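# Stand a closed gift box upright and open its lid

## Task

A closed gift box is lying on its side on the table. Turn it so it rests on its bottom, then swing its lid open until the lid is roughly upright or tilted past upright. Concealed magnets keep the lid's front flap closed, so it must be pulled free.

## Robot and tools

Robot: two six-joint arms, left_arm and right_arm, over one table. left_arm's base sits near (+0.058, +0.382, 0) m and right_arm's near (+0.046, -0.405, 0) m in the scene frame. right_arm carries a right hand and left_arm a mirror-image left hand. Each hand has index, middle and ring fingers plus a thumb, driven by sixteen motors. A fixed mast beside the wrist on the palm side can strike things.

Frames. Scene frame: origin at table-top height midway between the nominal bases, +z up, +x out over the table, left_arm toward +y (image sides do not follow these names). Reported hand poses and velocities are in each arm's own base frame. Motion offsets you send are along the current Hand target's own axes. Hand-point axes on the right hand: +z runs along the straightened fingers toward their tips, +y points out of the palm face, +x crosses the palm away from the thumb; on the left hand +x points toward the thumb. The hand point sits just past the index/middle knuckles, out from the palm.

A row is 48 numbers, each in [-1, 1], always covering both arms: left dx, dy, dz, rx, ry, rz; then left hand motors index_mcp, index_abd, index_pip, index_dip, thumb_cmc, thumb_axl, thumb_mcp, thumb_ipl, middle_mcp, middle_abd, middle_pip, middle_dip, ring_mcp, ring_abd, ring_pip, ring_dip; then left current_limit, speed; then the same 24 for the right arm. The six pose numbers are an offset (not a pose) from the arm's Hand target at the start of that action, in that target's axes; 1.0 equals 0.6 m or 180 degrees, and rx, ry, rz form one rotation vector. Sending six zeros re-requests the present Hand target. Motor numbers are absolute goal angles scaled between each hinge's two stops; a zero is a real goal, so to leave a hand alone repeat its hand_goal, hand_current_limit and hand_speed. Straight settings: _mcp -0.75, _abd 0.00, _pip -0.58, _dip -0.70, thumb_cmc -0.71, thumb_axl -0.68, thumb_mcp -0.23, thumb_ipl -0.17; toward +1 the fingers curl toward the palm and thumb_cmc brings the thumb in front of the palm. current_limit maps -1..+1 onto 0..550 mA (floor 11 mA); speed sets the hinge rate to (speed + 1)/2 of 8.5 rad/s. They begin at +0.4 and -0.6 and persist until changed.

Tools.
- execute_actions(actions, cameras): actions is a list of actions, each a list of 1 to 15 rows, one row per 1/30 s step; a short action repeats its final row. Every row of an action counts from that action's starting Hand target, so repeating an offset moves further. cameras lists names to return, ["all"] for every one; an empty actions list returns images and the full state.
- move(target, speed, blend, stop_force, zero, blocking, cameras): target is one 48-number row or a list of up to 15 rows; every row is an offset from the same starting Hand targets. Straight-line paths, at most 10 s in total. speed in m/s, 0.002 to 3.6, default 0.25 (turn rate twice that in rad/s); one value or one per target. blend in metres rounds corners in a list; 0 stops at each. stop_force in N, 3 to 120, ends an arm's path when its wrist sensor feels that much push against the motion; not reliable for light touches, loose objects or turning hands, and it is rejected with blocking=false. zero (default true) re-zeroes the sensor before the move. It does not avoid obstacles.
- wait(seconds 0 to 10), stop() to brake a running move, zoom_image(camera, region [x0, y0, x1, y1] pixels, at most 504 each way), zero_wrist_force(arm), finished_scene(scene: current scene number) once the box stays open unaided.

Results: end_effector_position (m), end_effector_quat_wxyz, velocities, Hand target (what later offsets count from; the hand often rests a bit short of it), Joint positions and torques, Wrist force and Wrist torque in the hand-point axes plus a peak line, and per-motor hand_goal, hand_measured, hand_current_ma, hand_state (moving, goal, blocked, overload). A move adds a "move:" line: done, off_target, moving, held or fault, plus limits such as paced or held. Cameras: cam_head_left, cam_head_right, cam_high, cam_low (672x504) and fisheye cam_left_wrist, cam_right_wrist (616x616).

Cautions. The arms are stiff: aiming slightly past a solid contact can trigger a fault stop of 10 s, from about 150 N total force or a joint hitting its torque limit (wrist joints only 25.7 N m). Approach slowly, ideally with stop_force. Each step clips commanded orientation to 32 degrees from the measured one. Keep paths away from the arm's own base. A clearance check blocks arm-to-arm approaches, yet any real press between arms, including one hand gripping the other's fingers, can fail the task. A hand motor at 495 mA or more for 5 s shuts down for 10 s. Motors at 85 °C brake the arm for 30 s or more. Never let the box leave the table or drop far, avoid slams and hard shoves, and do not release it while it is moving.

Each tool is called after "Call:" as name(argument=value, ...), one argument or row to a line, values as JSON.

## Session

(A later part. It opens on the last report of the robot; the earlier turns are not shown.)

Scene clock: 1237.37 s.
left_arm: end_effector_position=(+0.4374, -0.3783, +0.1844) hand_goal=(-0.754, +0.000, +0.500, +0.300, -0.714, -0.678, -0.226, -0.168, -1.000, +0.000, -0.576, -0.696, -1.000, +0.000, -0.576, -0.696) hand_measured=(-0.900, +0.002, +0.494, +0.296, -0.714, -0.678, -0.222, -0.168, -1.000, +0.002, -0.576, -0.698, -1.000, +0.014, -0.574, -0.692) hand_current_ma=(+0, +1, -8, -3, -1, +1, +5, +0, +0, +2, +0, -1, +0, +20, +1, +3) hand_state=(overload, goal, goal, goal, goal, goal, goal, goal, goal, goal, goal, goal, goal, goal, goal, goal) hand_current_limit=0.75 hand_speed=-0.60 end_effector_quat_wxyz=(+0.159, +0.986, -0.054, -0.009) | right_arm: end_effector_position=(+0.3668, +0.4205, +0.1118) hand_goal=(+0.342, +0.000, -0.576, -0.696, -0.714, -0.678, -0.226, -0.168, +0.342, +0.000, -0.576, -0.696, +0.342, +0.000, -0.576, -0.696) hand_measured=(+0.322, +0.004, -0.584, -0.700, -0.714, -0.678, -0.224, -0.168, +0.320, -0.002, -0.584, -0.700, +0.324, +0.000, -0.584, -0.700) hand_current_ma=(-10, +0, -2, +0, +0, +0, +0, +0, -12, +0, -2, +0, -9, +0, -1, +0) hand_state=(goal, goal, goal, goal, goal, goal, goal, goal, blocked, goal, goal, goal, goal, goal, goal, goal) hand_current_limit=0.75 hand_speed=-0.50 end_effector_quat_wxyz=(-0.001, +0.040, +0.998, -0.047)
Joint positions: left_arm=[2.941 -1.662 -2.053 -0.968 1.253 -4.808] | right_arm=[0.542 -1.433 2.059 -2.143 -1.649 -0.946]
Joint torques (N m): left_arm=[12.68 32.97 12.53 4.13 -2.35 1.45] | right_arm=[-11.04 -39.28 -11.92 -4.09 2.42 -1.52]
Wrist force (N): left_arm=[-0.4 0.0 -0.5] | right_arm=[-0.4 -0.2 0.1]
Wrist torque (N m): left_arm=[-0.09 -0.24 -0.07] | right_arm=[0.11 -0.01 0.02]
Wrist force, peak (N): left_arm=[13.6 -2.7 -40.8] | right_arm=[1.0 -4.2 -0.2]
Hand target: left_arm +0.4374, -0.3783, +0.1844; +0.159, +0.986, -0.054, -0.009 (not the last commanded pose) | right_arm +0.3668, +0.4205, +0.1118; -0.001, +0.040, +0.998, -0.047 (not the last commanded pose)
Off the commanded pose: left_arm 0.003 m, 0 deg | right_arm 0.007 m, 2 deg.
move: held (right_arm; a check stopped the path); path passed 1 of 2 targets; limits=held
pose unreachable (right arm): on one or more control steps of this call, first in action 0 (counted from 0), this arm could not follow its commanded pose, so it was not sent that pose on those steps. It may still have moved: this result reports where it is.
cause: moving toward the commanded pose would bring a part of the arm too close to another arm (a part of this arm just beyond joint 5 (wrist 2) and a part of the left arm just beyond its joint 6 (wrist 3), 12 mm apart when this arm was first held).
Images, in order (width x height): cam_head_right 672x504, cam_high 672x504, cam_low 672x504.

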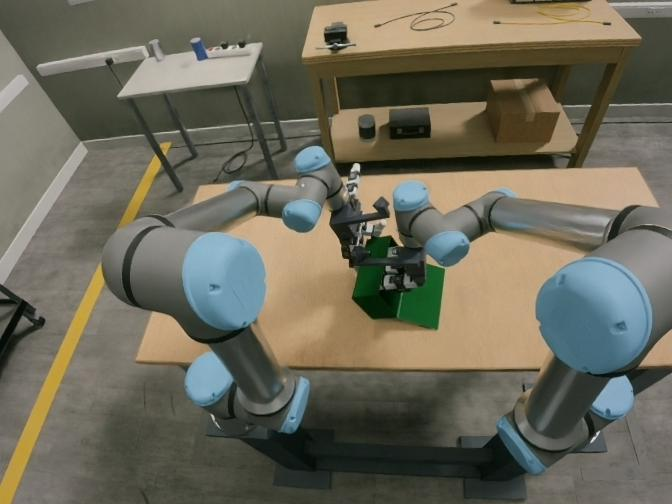

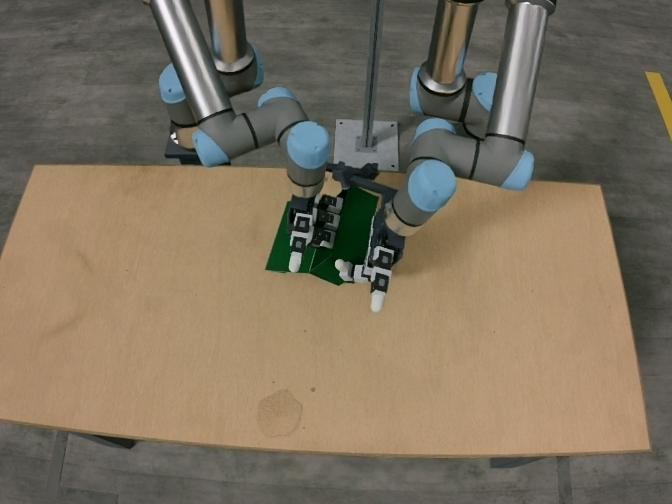

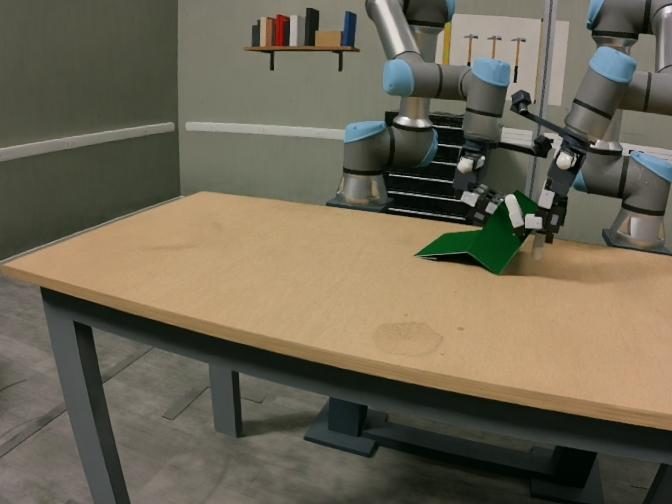

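Call:
move(
  target=[0,-0.0537,0.0036,0,0,0,-0.754,0,0.5,0.3,-0.714,-0.678,-0.226,-0.168,-1,0,-0.576,-0.696,-1,0,-0.576,-0.696,0.75,-0.6,0,0.0514,0.0119,0,0,0,0.342,0,-0.576,-0.696,-0.714,-0.678,-0.226,-0.168,0.342,0,-0.576,-0.696,0.342,0,-0.576,-0.696,0.75,-0.5],
  speed=0.04,
  cameras=["cam_low","cam_head_right","cam_high"],
)

Call:
zoom_image(
  camera="cam_low",
  region=[380, 120, 580, 280],
)

Scene clock: 1242.43 s.
left_arm: end_effector_position=(+0.4407, -0.3487, +0.1722) hand_goal=(-0.754, +0.000, +0.500, +0.300, -0.714, -0.678, -0.226, -0.168, -1.000, +0.000, -0.576, -0.696, -1.000, +0.000, -0.576, -0.696) hand_measured=(-0.900, +0.002, +0.494, +0.296, -0.714, -0.678, -0.222, -0.168, -1.000, +0.002, -0.576, -0.698, -1.000, +0.004, -0.574, -0.692) hand_current_ma=(+0, +1, -8, -3, -1, +1, +5, +0, +0, +2, +0, -1, +0, +3, +1, +3) hand_state=(overload, goal, goal, goal, goal, goal, goal, goal, goal, goal, goal, goal, goal, goal, goal, goal) hand_current_limit=0.75 hand_speed=-0.60 end_effector_quat_wxyz=(+0.159, +0.986, -0.054, -0.009) | right_arm: end_effector_position=(+0.3692, +0.4503, +0.1018) hand_goal=(+0.342, +0.000, -0.576, -0.696, -0.714, -0.678, -0.226, -0.168, +0.342, +0.000, -0.576, -0.696, +0.342, +0.000, -0.576, -0.696) hand_measured=(+0.322, +0.002, -0.586, -0.700, -0.714, -0.678, -0.224, -0.168, +0.320, -0.002, -0.584, -0.700, +0.324, +0.000, -0.584, -0.700) hand_current_ma=(-10, +0, -3, +0, +0, +0, +0, +0, -12, +0, -2, +0, -9, +0, -1, +0) hand_state=(goal, goal, goal, goal, goal, goal, goal, goal, blocked, goal, goal, goal, goal, goal, goal, goal) hand_current_limit=0.75 hand_speed=-0.50 end_effector_quat_wxyz=(-0.001, +0.040, +0.998, -0.047)
Joint positions: left_arm=[3.005 -1.654 -2.093 -0.958 1.252 -4.74] | right_arm=[0.591 -1.366 2.007 -2.154 -1.646 -0.897]
Joint torques (N m): left_arm=[12.87 32.55 12.77 3.91 -2.55 1.16] | right_arm=[8.85 -21.49 -26.76 -4.24 2.67 2.21]
Wrist force (N): left_arm=[0.3 0.0 1.0] | right_arm=[-0.1 -0.6 0.3]
Wrist torque (N m): left_arm=[-0.26 -0.02 -0.05] | right_arm=[0.21 0.00 -0.09]
Wrist force, peak (N): left_arm=[-0.5 0.2 -1.4] | right_arm=[-0.9 0.5 -0.3]
Hand target: left_arm +0.4407, -0.3486, +0.1722; +0.159, +0.986, -0.054, -0.009 | right_arm +0.3692, +0.4504, +0.1018; -0.001, +0.040, +0.998, -0.047
Off the commanded pose: left_arm 0.000 m, 0 deg | right_arm 0.000 m, 0 deg.
move: done
Images, in order (width x height): cam_head_right 672x504, cam_high 672x504, cam_low 672x504.

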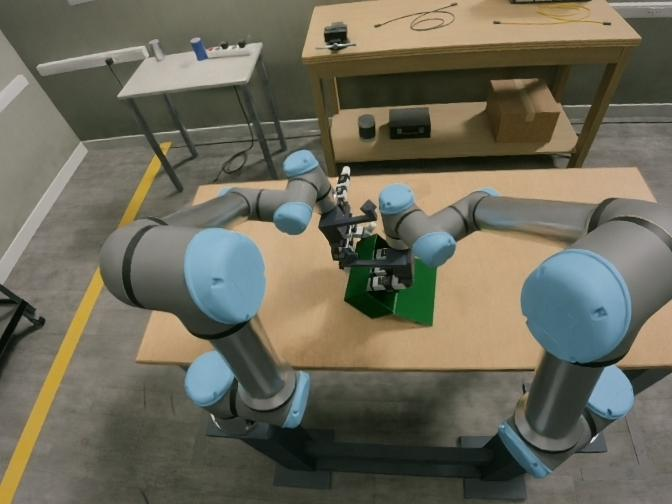

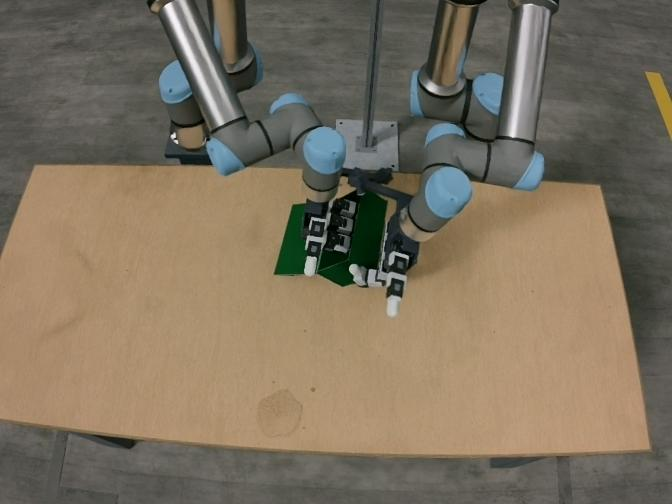

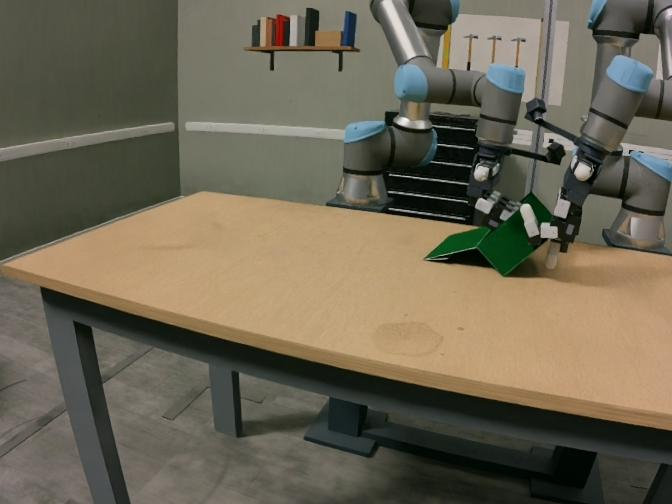

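Scaled by 2.520 from the camera's 672x504 image, which has a finer 960x720 frame.

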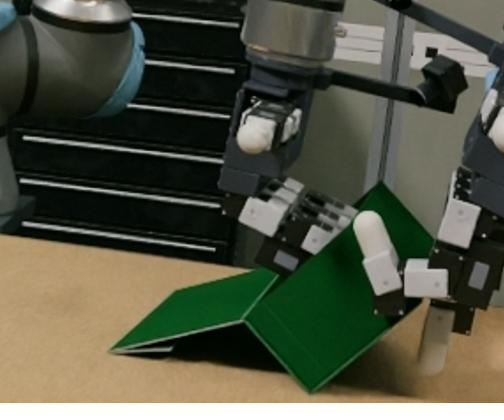

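Call:
move(
  target=[0,-0.0489,0.0157,0,0,0,-0.754,0,0.5,0.3,-0.714,-0.678,-0.226,-0.168,-1,0,-0.576,-0.696,-1,0,-0.576,-0.696,0.75,-0.6,0,0.0615,0.031,0,0,0,0.342,0,-0.576,-0.696,-0.714,-0.678,-0.226,-0.168,0.342,0,-0.576,-0.696,0.342,0,-0.576,-0.696,0.75,-0.5],
  speed=0.04,
  cameras=["cam_low","cam_head_right","cam_high"],
)

Call:
zoom_image(
  camera="cam_low",
  region=[400, 120, 600, 280],
)

Scene clock: 1249.90 s.
left_arm: end_effector_position=(+0.4420, -0.3367, +0.1635) hand_goal=(-0.754, +0.000, +0.500, +0.300, -0.714, -0.678, -0.226, -0.168, -1.000, +0.000, -0.576, -0.696, -1.000, +0.000, -0.576, -0.696) hand_measured=(-0.900, +0.002, +0.494, +0.296, -0.714, -0.678, -0.222, -0.168, -1.000, +0.002, -0.576, -0.698, -1.000, +0.004, -0.574, -0.692) hand_current_ma=(+0, +1, -8, -3, -1, +1, +5, +0, +0, +2, +0, -1, +0, +3, +1, +3) hand_state=(overload, goal, goal, goal, goal, goal, goal, goal, goal, goal, goal, goal, goal, goal, goal, goal) hand_current_limit=0.75 hand_speed=-0.60 end_effector_quat_wxyz=(+0.159, +0.986, -0.054, -0.009) | right_arm: end_effector_position=(+0.3700, +0.4610, +0.0951) hand_goal=(+0.342, +0.000, -0.576, -0.696, -0.714, -0.678, -0.226, -0.168, +0.342, +0.000, -0.576, -0.696, +0.342, +0.000, -0.576, -0.696) hand_measured=(+0.322, +0.002, -0.586, -0.700, -0.714, -0.678, -0.222, -0.168, +0.320, -0.002, -0.584, -0.700, +0.324, +0.000, -0.584, -0.700) hand_current_ma=(-10, +0, -3, +0, +0, +0, +0, +0, -12, +0, -2, +0, -9, +0, -1, +0) hand_state=(goal, goal, goal, goal, goal, goal, goal, goal, blocked, goal, goal, goal, goal, goal, goal, goal) hand_current_limit=0.75 hand_speed=-0.50 end_effector_quat_wxyz=(-0.001, +0.040, +0.998, -0.047)
Joint positions: left_arm=[3.031 -1.658 -2.113 -0.942 1.252 -4.712] | right_arm=[0.608 -1.337 1.991 -2.165 -1.645 -0.881]
Joint torques (N m): left_arm=[12.98 19.16 11.55 4.13 -2.42 1.46] | right_arm=[-10.99 -42.53 -10.72 -1.3 -1.41 -1.69]
Wrist force (N): left_arm=[0.1 -0.2 0.9] | right_arm=[-0.2 0.2 0.0]
Wrist torque (N m): left_arm=[-0.28 0.01 -0.07] | right_arm=[0.21 -0.02 0.03]
Wrist force, peak (N): left_arm=[0.3 -0.1 1.1] | right_arm=[0.0 1.2 0.7]
Hand target: left_arm +0.4420, -0.3366, +0.1634; +0.159, +0.986, -0.054, -0.009 (not the last commanded pose) | right_arm +0.3700, +0.4609, +0.0951; -0.001, +0.040, +0.998, -0.047 (not the last commanded pose)
Off the commanded pose: left_arm 0.016 m, 0 deg | right_arm 0.029 m, 0 deg.
move: held (right_arm; a check stopped the path), off_target (left_arm; braked when a check withheld steps of right_arm); limits=held
pose unreachable (right arm): on one or more control steps of this call, first in action 0 (counted from 0), this arm could not follow its commanded pose, so it was not sent that pose on those steps. It may still have moved: this result reports where it is.
cause: moving toward the commanded pose would bring a part of the arm too close to another arm (a part of this arm just beyond joint 5 (wrist 2) and a part of the left arm just beyond its joint 6 (wrist 3), 11 mm apart when this arm was first held).
Images, in order (width x height): cam_head_right 672x504, cam_high 672x504, cam_low 672x504.

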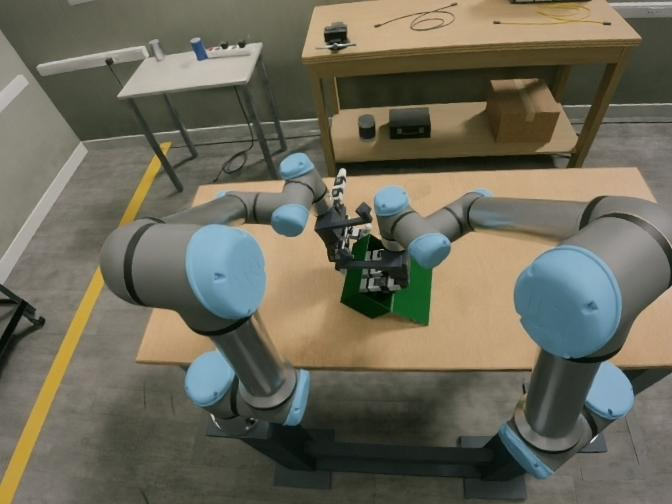

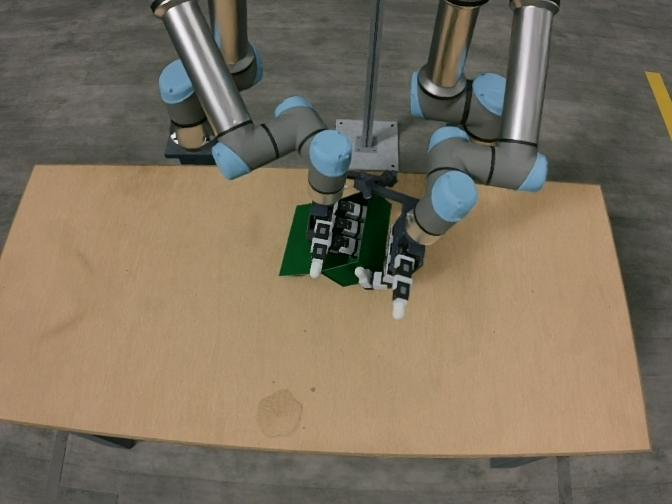

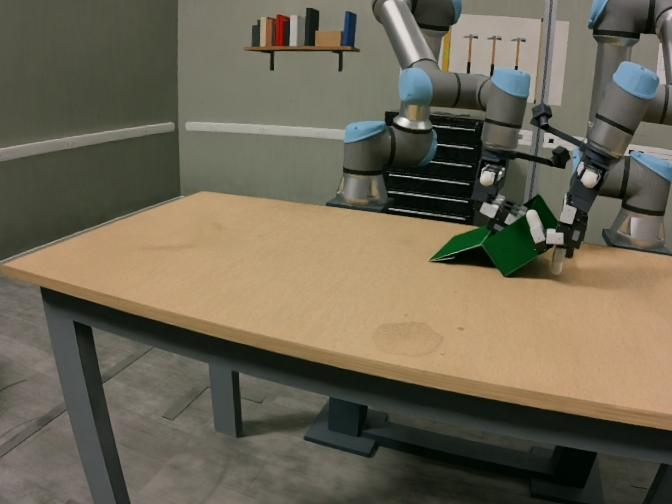

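Scaled by 2.520 from the camera's 672x504 image, which has a finer 960x720 frame.

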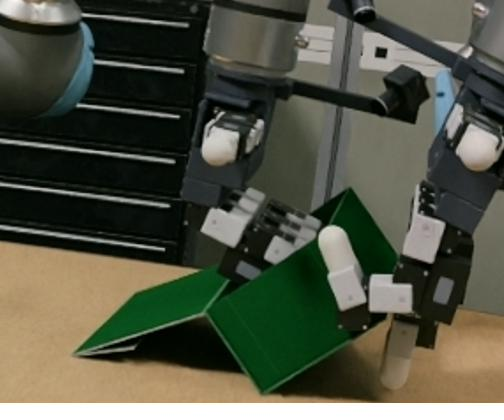

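Call:
move(
  target=[
    [0,-0.0713,-0.0232,0,0,0,-0.754,0,0.5,0.3,-0.714,-0.678,-0.226,-0.168,-1,0,-0.576,-0.696,-1,0,-0.576,-0.696,0.75,-0.6,0,0,0,0,0,0,0.342,0,-0.576,-0.696,-0.714,-0.678,-0.226,-0.168,0.342,0,-0.576,-0.696,0.342,0,-0.576,-0.696,0.75,-0.5],
    [0,-0.0713,-0.0232,0,0,0,-0.754,0,0.5,0.3,-0.714,-0.678,-0.226,-0.168,-1,0,-0.576,-0.696,-1,0,-0.576,-0.696,0.75,-0.6,0,0.0615,0.026,0,0,0,0.342,0,-0.576,-0.696,-0.714,-0.678,-0.226,-0.168,0.342,0,-0.576,-0.696,0.342,0,-0.576,-0.696,0.75,-0.5],
  ],
  speed=0.04,
  stop_force=15,
  cameras=["cam_low","cam_head_right","cam_high"],
)

Call:
zoom_image(
  camera="cam_low",
  region=[400, 120, 600, 280],
)

Scene clock: 1259.27 s.
left_arm: end_effector_position=(+0.4469, -0.2919, +0.1632) hand_goal=(-0.754, +0.000, +0.500, +0.300, -0.714, -0.678, -0.226, -0.168, -1.000, +0.000, -0.576, -0.696, -1.000, +0.000, -0.576, -0.696) hand_measured=(-0.900, +0.002, +0.494, +0.296, -0.714, -0.678, -0.222, -0.168, -1.000, +0.002, -0.576, -0.698, -1.000, +0.004, -0.574, -0.692) hand_current_ma=(+0, +1, -8, -3, -1, +1, +5, +0, +0, +2, +0, -1, +0, +3, +1, +3) hand_state=(overload, goal, goal, goal, goal, goal, goal, goal, goal, goal, goal, goal, goal, goal, goal, goal) hand_current_limit=0.75 hand_speed=-0.60 end_effector_quat_wxyz=(+0.159, +0.986, -0.054, -0.009) | right_arm: end_effector_position=(+0.3716, +0.4811, +0.0842) hand_goal=(+0.342, +0.000, -0.576, -0.696, -0.714, -0.678, -0.226, -0.168, +0.342, +0.000, -0.576, -0.696, +0.342, +0.000, -0.576, -0.696) hand_measured=(+0.336, +0.004, -0.580, -0.698, -0.714, -0.678, -0.222, -0.168, +0.336, +0.002, -0.578, -0.698, +0.336, +0.000, -0.580, -0.698) hand_current_ma=(-1, +0, +0, +0, +0, +0, +0, +0, -1, +0, +0, +0, -1, +0, -1, +0) hand_state=(goal, goal, goal, goal, goal, goal, goal, goal, goal, goal, goal, goal, goal, goal, goal, goal) hand_current_limit=0.75 hand_speed=-0.50 end_effector_quat_wxyz=(-0.001, +0.040, +0.998, -0.047)
Joint positions: left_arm=[3.132 -1.629 -2.136 -0.982 1.253 -4.606] | right_arm=[0.637 -1.286 1.956 -2.18 -1.643 -0.851]
Joint torques (N m): left_arm=[12.17 30.95 11.49 1.41 1.53 1.53] | right_arm=[-10.11 -43.9 -11.02 -1.25 -2.72 -1.58]
Wrist force (N): left_arm=[0.4 0.0 0.9] | right_arm=[-0.3 0.1 -0.2]
Wrist torque (N m): left_arm=[-0.28 -0.03 -0.02] | right_arm=[0.19 -0.01 0.03]
Wrist force, peak (N): left_arm=[0.2 -0.2 1.2] | right_arm=[-0.6 -8.2 -17.2]
Hand target: left_arm +0.4469, -0.2919, +0.1632; +0.159, +0.986, -0.054, -0.009 | right_arm +0.3716, +0.4811, +0.0842; -0.001, +0.040, +0.998, -0.047 (not the last commanded pose)
Off the commanded pose: left_arm 0.000 m, 0 deg | right_arm 0.017 m, 0 deg.
move: contact (right_arm)
Images, in order (width x height): cam_head_right 672x504, cam_high 672x504, cam_low 672x504.

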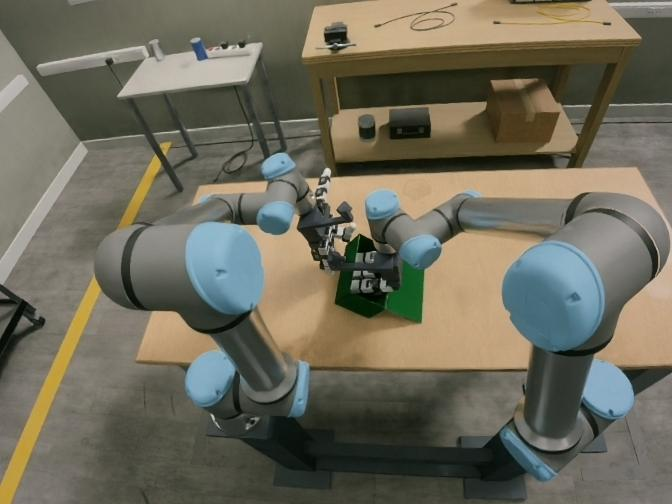

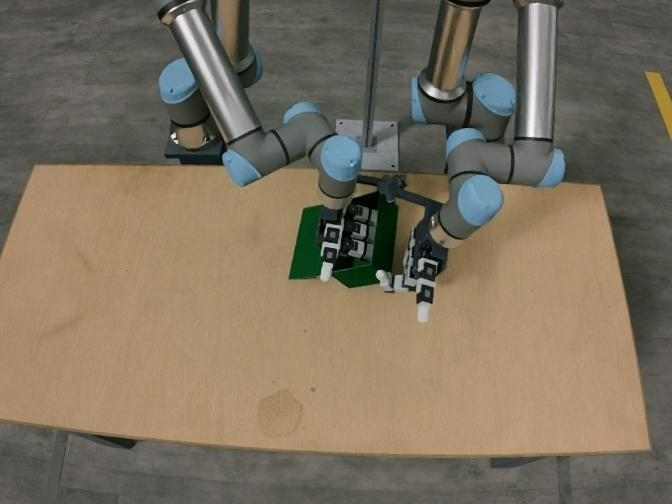

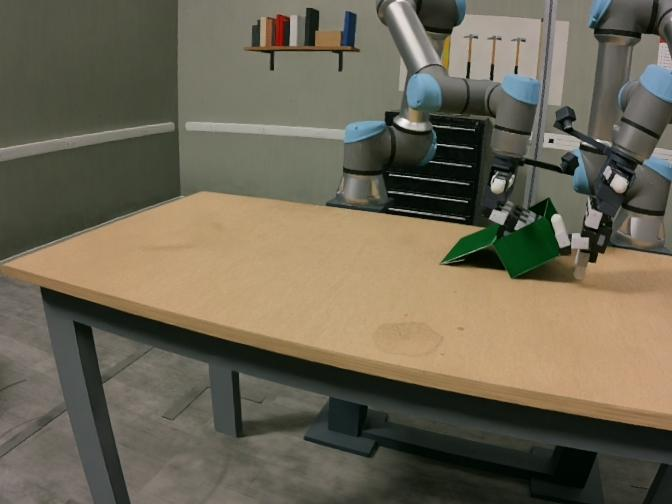

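Scaled by 2.520 from the camera's 672x504 image, which has a finer 960x720 frame.

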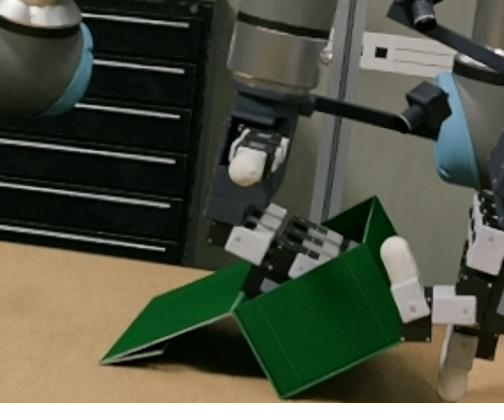

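Call:
move(
  target=[
    [0,-0.0476,-0.0155,0,0,0,-0.754,0,0.5,0.3,-0.714,-0.678,-0.226,-0.168,-1,0,-0.576,-0.696,-1,0,-0.576,-0.696,0.75,-0.6,0,0,0,0,0,0,0.342,0,-0.576,-0.696,-0.714,-0.678,-0.226,-0.168,0.342,0,-0.576,-0.696,0.342,0,-0.576,-0.696,0.75,-0.5],
    [0,-0.0476,-0.0155,0,0,0,-0.754,0,0.5,0.3,-0.714,-0.678,-0.226,-0.168,-1,0,-0.576,-0.696,-1,0,-0.576,-0.696,0.75,-0.6,0,0.0581,0.002,0,0,0,0.342,0,-0.576,-0.696,-0.714,-0.678,-0.226,-0.168,0.342,0,-0.576,-0.696,0.342,0,-0.576,-0.696,0.75,-0.5],
  ],
  speed=0.04,
  stop_force=15,
  cameras=["cam_low","cam_high"],
)

Call:
zoom_image(
  camera="cam_low",
  region=[400, 120, 600, 280],
)

Scene clock: 1265.13 s.
left_arm: end_effector_position=(+0.4502, -0.2620, +0.1631) hand_goal=(-0.754, +0.000, +0.500, +0.300, -0.714, -0.678, -0.226, -0.168, -1.000, +0.000, -0.576, -0.696, -1.000, +0.000, -0.576, -0.696) hand_measured=(-0.900, +0.002, +0.494, +0.296, -0.714, -0.678, -0.222, -0.168, -1.000, +0.002, -0.576, -0.698, -1.000, +0.004, -0.574, -0.692) hand_current_ma=(+0, +1, -8, -3, -1, +1, +5, +0, +0, +2, +0, -1, +0, +3, +1, +3) hand_state=(overload, goal, goal, goal, goal, goal, goal, goal, goal, goal, goal, goal, goal, goal, goal, goal) hand_current_limit=0.75 hand_speed=-0.60 end_effector_quat_wxyz=(+0.159, +0.986, -0.054, -0.009) | right_arm: end_effector_position=(+0.3729, +0.4969, +0.0823) hand_goal=(+0.342, +0.000, -0.576, -0.696, -0.714, -0.678, -0.226, -0.168, +0.342, +0.000, -0.576, -0.696, +0.342, +0.000, -0.576, -0.696) hand_measured=(+0.352, +0.002, -0.570, -0.694, -0.714, -0.678, -0.222, -0.168, +0.352, +0.000, -0.572, -0.694, +0.352, +0.000, -0.574, -0.694) hand_current_ma=(+3, +0, +1, +0, +0, +0, +0, +0, +3, +0, +0, +0, +3, +0, +0, +0) hand_state=(goal, goal, goal, goal, goal, goal, goal, goal, goal, goal, goal, goal, goal, goal, goal, goal) hand_current_limit=0.75 hand_speed=-0.50 end_effector_quat_wxyz=(-0.001, +0.040, +0.998, -0.047)
Joint positions: left_arm=[3.2 -1.614 -2.145 -1.01 1.256 -4.535] | right_arm=[0.66 -1.257 1.921 -2.173 -1.642 -0.829]
Joint torques (N m): left_arm=[13.16 30.19 11.83 1.36 1.56 1.47] | right_arm=[-10.11 -44.57 -10.38 -3.79 -3.15 -1.94]
Wrist force (N): left_arm=[0.1 0.0 0.6] | right_arm=[0.7 1.1 -2.4]
Wrist torque (N m): left_arm=[-0.27 0.01 -0.02] | right_arm=[0.19 0.00 0.11]
Wrist force, peak (N): left_arm=[0.2 -0.2 1.0] | right_arm=[0.1 -14.1 -24.4]
Hand target: left_arm +0.4502, -0.2620, +0.1631; +0.159, +0.986, -0.054, -0.009 | right_arm +0.3729, +0.4969, +0.0823; -0.001, +0.040, +0.998, -0.047 (not the last commanded pose)
Off the commanded pose: left_arm 0.000 m, 0 deg | right_arm 0.019 m, 0 deg.
move: contact (right_arm)
Images, in order (width x height): cam_high 672x504, cam_low 672x504.

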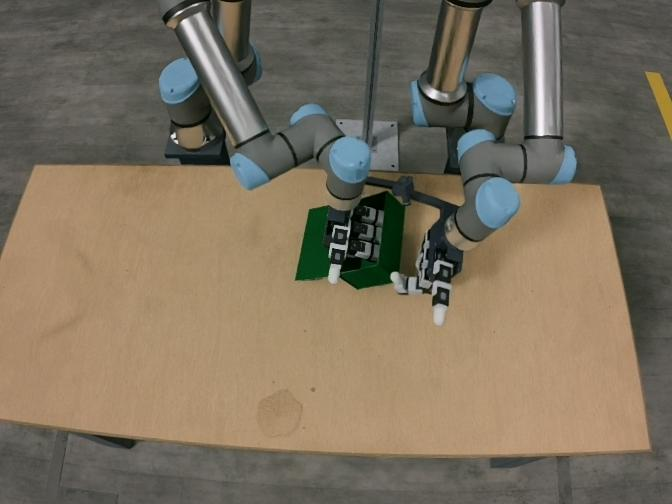

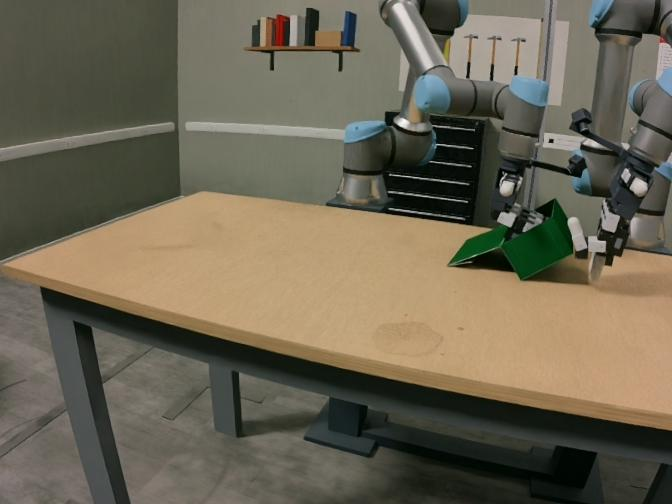

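Scaled by 2.520 from the camera's 672x504 image, which has a finer 960x720 frame.

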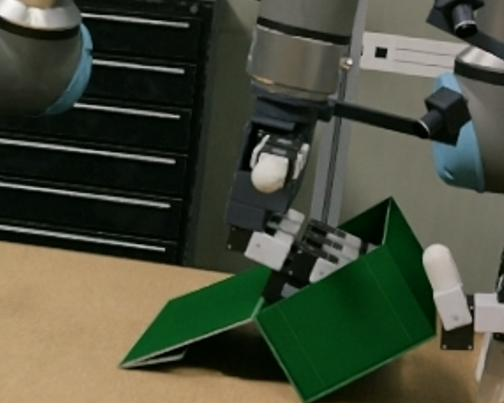

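Call:
move(
  target=[
    [0,0.07,-0.23,0,0,0,-0.754,0,0.5,0.3,-0.714,-0.678,-0.226,-0.168,-1,0,-0.576,-0.696,-1,0,-0.576,-0.696,0.75,-0.6,0,-0.2062,-0.0559,0,0,0,0.342,0,-0.576,-0.696,-0.714,-0.678,-0.226,-0.168,0.342,0,-0.576,-0.696,0.342,0,-0.576,-0.696,0.75,-0.5],
    [0,0.07,-0.23,0,0,0,-0.754,0,0.5,0.3,-0.714,-0.678,-0.226,-0.168,-1,0,-0.576,-0.696,-1,0,-0.576,-0.696,0.75,-0.6,0,-0.33,-0.23,0,0,0,0.342,0,-0.576,-0.696,-0.714,-0.678,-0.226,-0.168,0.342,0,-0.576,-0.696,0.342,0,-0.576,-0.696,0.75,-0.5],
  ],
  speed=0.08,
  cameras=["cam_low","cam_high","cam_head_right"],
)

Call:
zoom_image(
  camera="cam_low",
  region=[400, 120, 600, 280],
)

Call:
zoom_image(
  camera="cam_high",
  region=[260, 140, 460, 300],
)

Scene clock: 1280.00 s.
left_arm: end_effector_position=(+0.4508, -0.2586, +0.3073) hand_goal=(-0.754, +0.000, +0.500, +0.300, -0.714, -0.678, -0.226, -0.168, -1.000, +0.000, -0.576, -0.696, -1.000, +0.000, -0.576, -0.696) hand_measured=(-0.900, +0.002, +0.494, +0.296, -0.714, -0.678, -0.222, -0.168, -1.000, +0.002, -0.576, -0.698, -1.000, +0.004, -0.574, -0.692) hand_current_ma=(+0, +1, -8, -3, -1, +1, +5, +0, +0, +2, +0, -1, +0, +3, +1, +3) hand_state=(overload, goal, goal, goal, goal, goal, goal, goal, goal, goal, goal, goal, goal, goal, goal, goal) hand_current_limit=0.75 hand_speed=-0.60 end_effector_quat_wxyz=(+0.159, +0.986, -0.054, -0.009) | right_arm: end_effector_position=(+0.3579, +0.3135, +0.2382) hand_goal=(+0.342, +0.000, -0.576, -0.696, -0.714, -0.678, -0.226, -0.168, +0.342, +0.000, -0.576, -0.696, +0.342, +0.000, -0.576, -0.696) hand_measured=(+0.336, +0.002, -0.576, -0.694, -0.714, -0.678, -0.222, -0.168, +0.334, +0.000, -0.576, -0.694, +0.336, +0.000, -0.576, -0.694) hand_current_ma=(-1, +0, +0, +0, +0, +0, +0, +0, -2, +0, +0, +0, -1, +0, +0, +0) hand_state=(goal, goal, goal, goal, goal, goal, goal, goal, goal, goal, goal, goal, goal, goal, goal, goal) hand_current_limit=0.75 hand_speed=-0.50 end_effector_quat_wxyz=(-0.001, +0.040, +0.998, -0.047)
Joint positions: left_arm=[3.207 -1.462 -1.886 -1.423 1.257 -4.527] | right_arm=[0.327 -1.773 2.032 -1.794 -1.658 -1.162]
Joint torques (N m): left_arm=[12.09 26.07 31.19 1.39 1.58 1.44] | right_arm=[-8.88 -28.42 -29.52 -1.29 -2.53 -2.01]
Wrist force (N): left_arm=[0.4 0.0 0.2] | right_arm=[-0.4 0.3 -0.4]
Wrist torque (N m): left_arm=[-0.20 -0.09 0.00] | right_arm=[0.27 -0.01 0.04]
Wrist force, peak (N): left_arm=[-0.2 -0.4 1.3] | right_arm=[0.5 1.0 -3.1]
Hand target: left_arm +0.4508, -0.2586, +0.3073; +0.159, +0.986, -0.054, -0.009 | right_arm +0.3578, +0.3134, +0.2383; -0.001, +0.040, +0.998, -0.047
Off the commanded pose: left_arm 0.000 m, 0 deg | right_arm 0.000 m, 0 deg.
move: done
Images, in order (width x height): cam_head_right 672x504, cam_high 672x504, cam_low 672x504.

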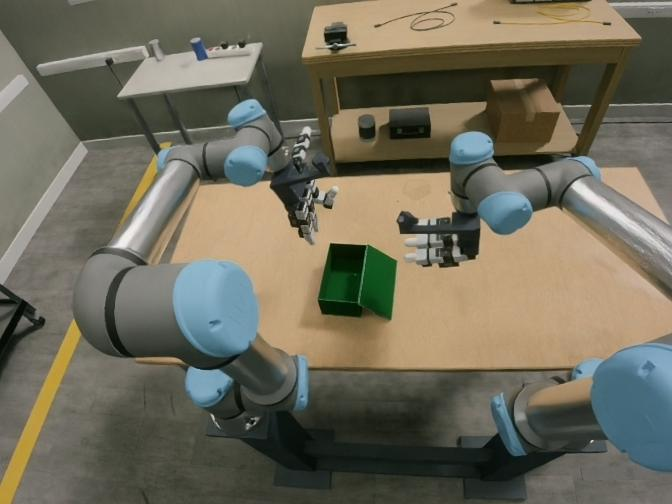

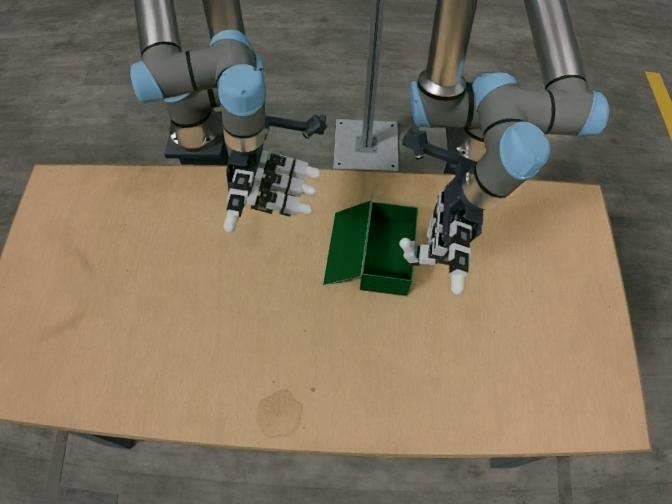

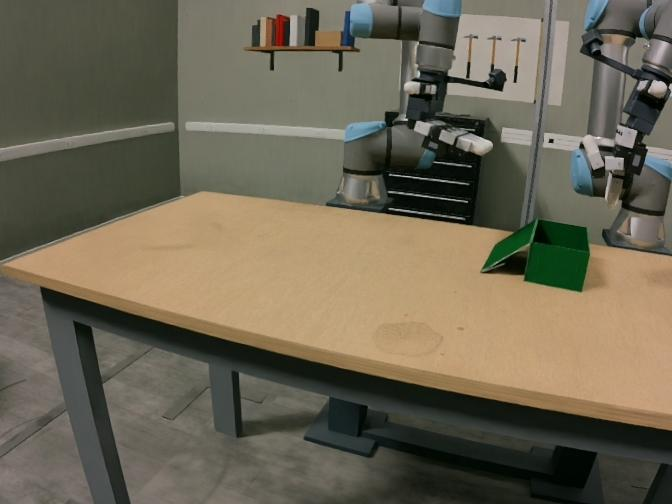

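Scaled by 2.520 from the camera's 672x504 image, which has a finer 960x720 frame.

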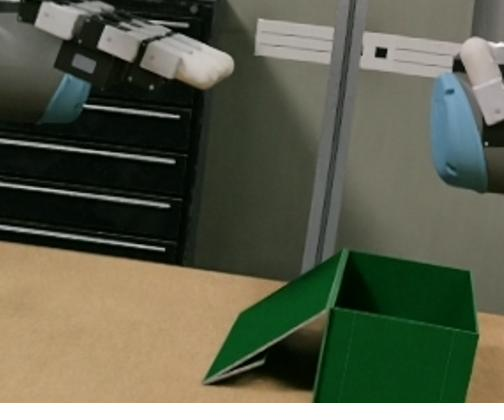

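Scaled by 2.520 from the camera's 672x504 image, which has a finer 960x720 frame.

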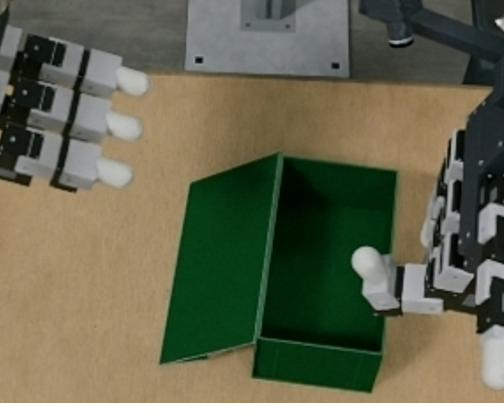

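Call:
finished_scene(
  scene=1,
)

The scene is finished: the task was done.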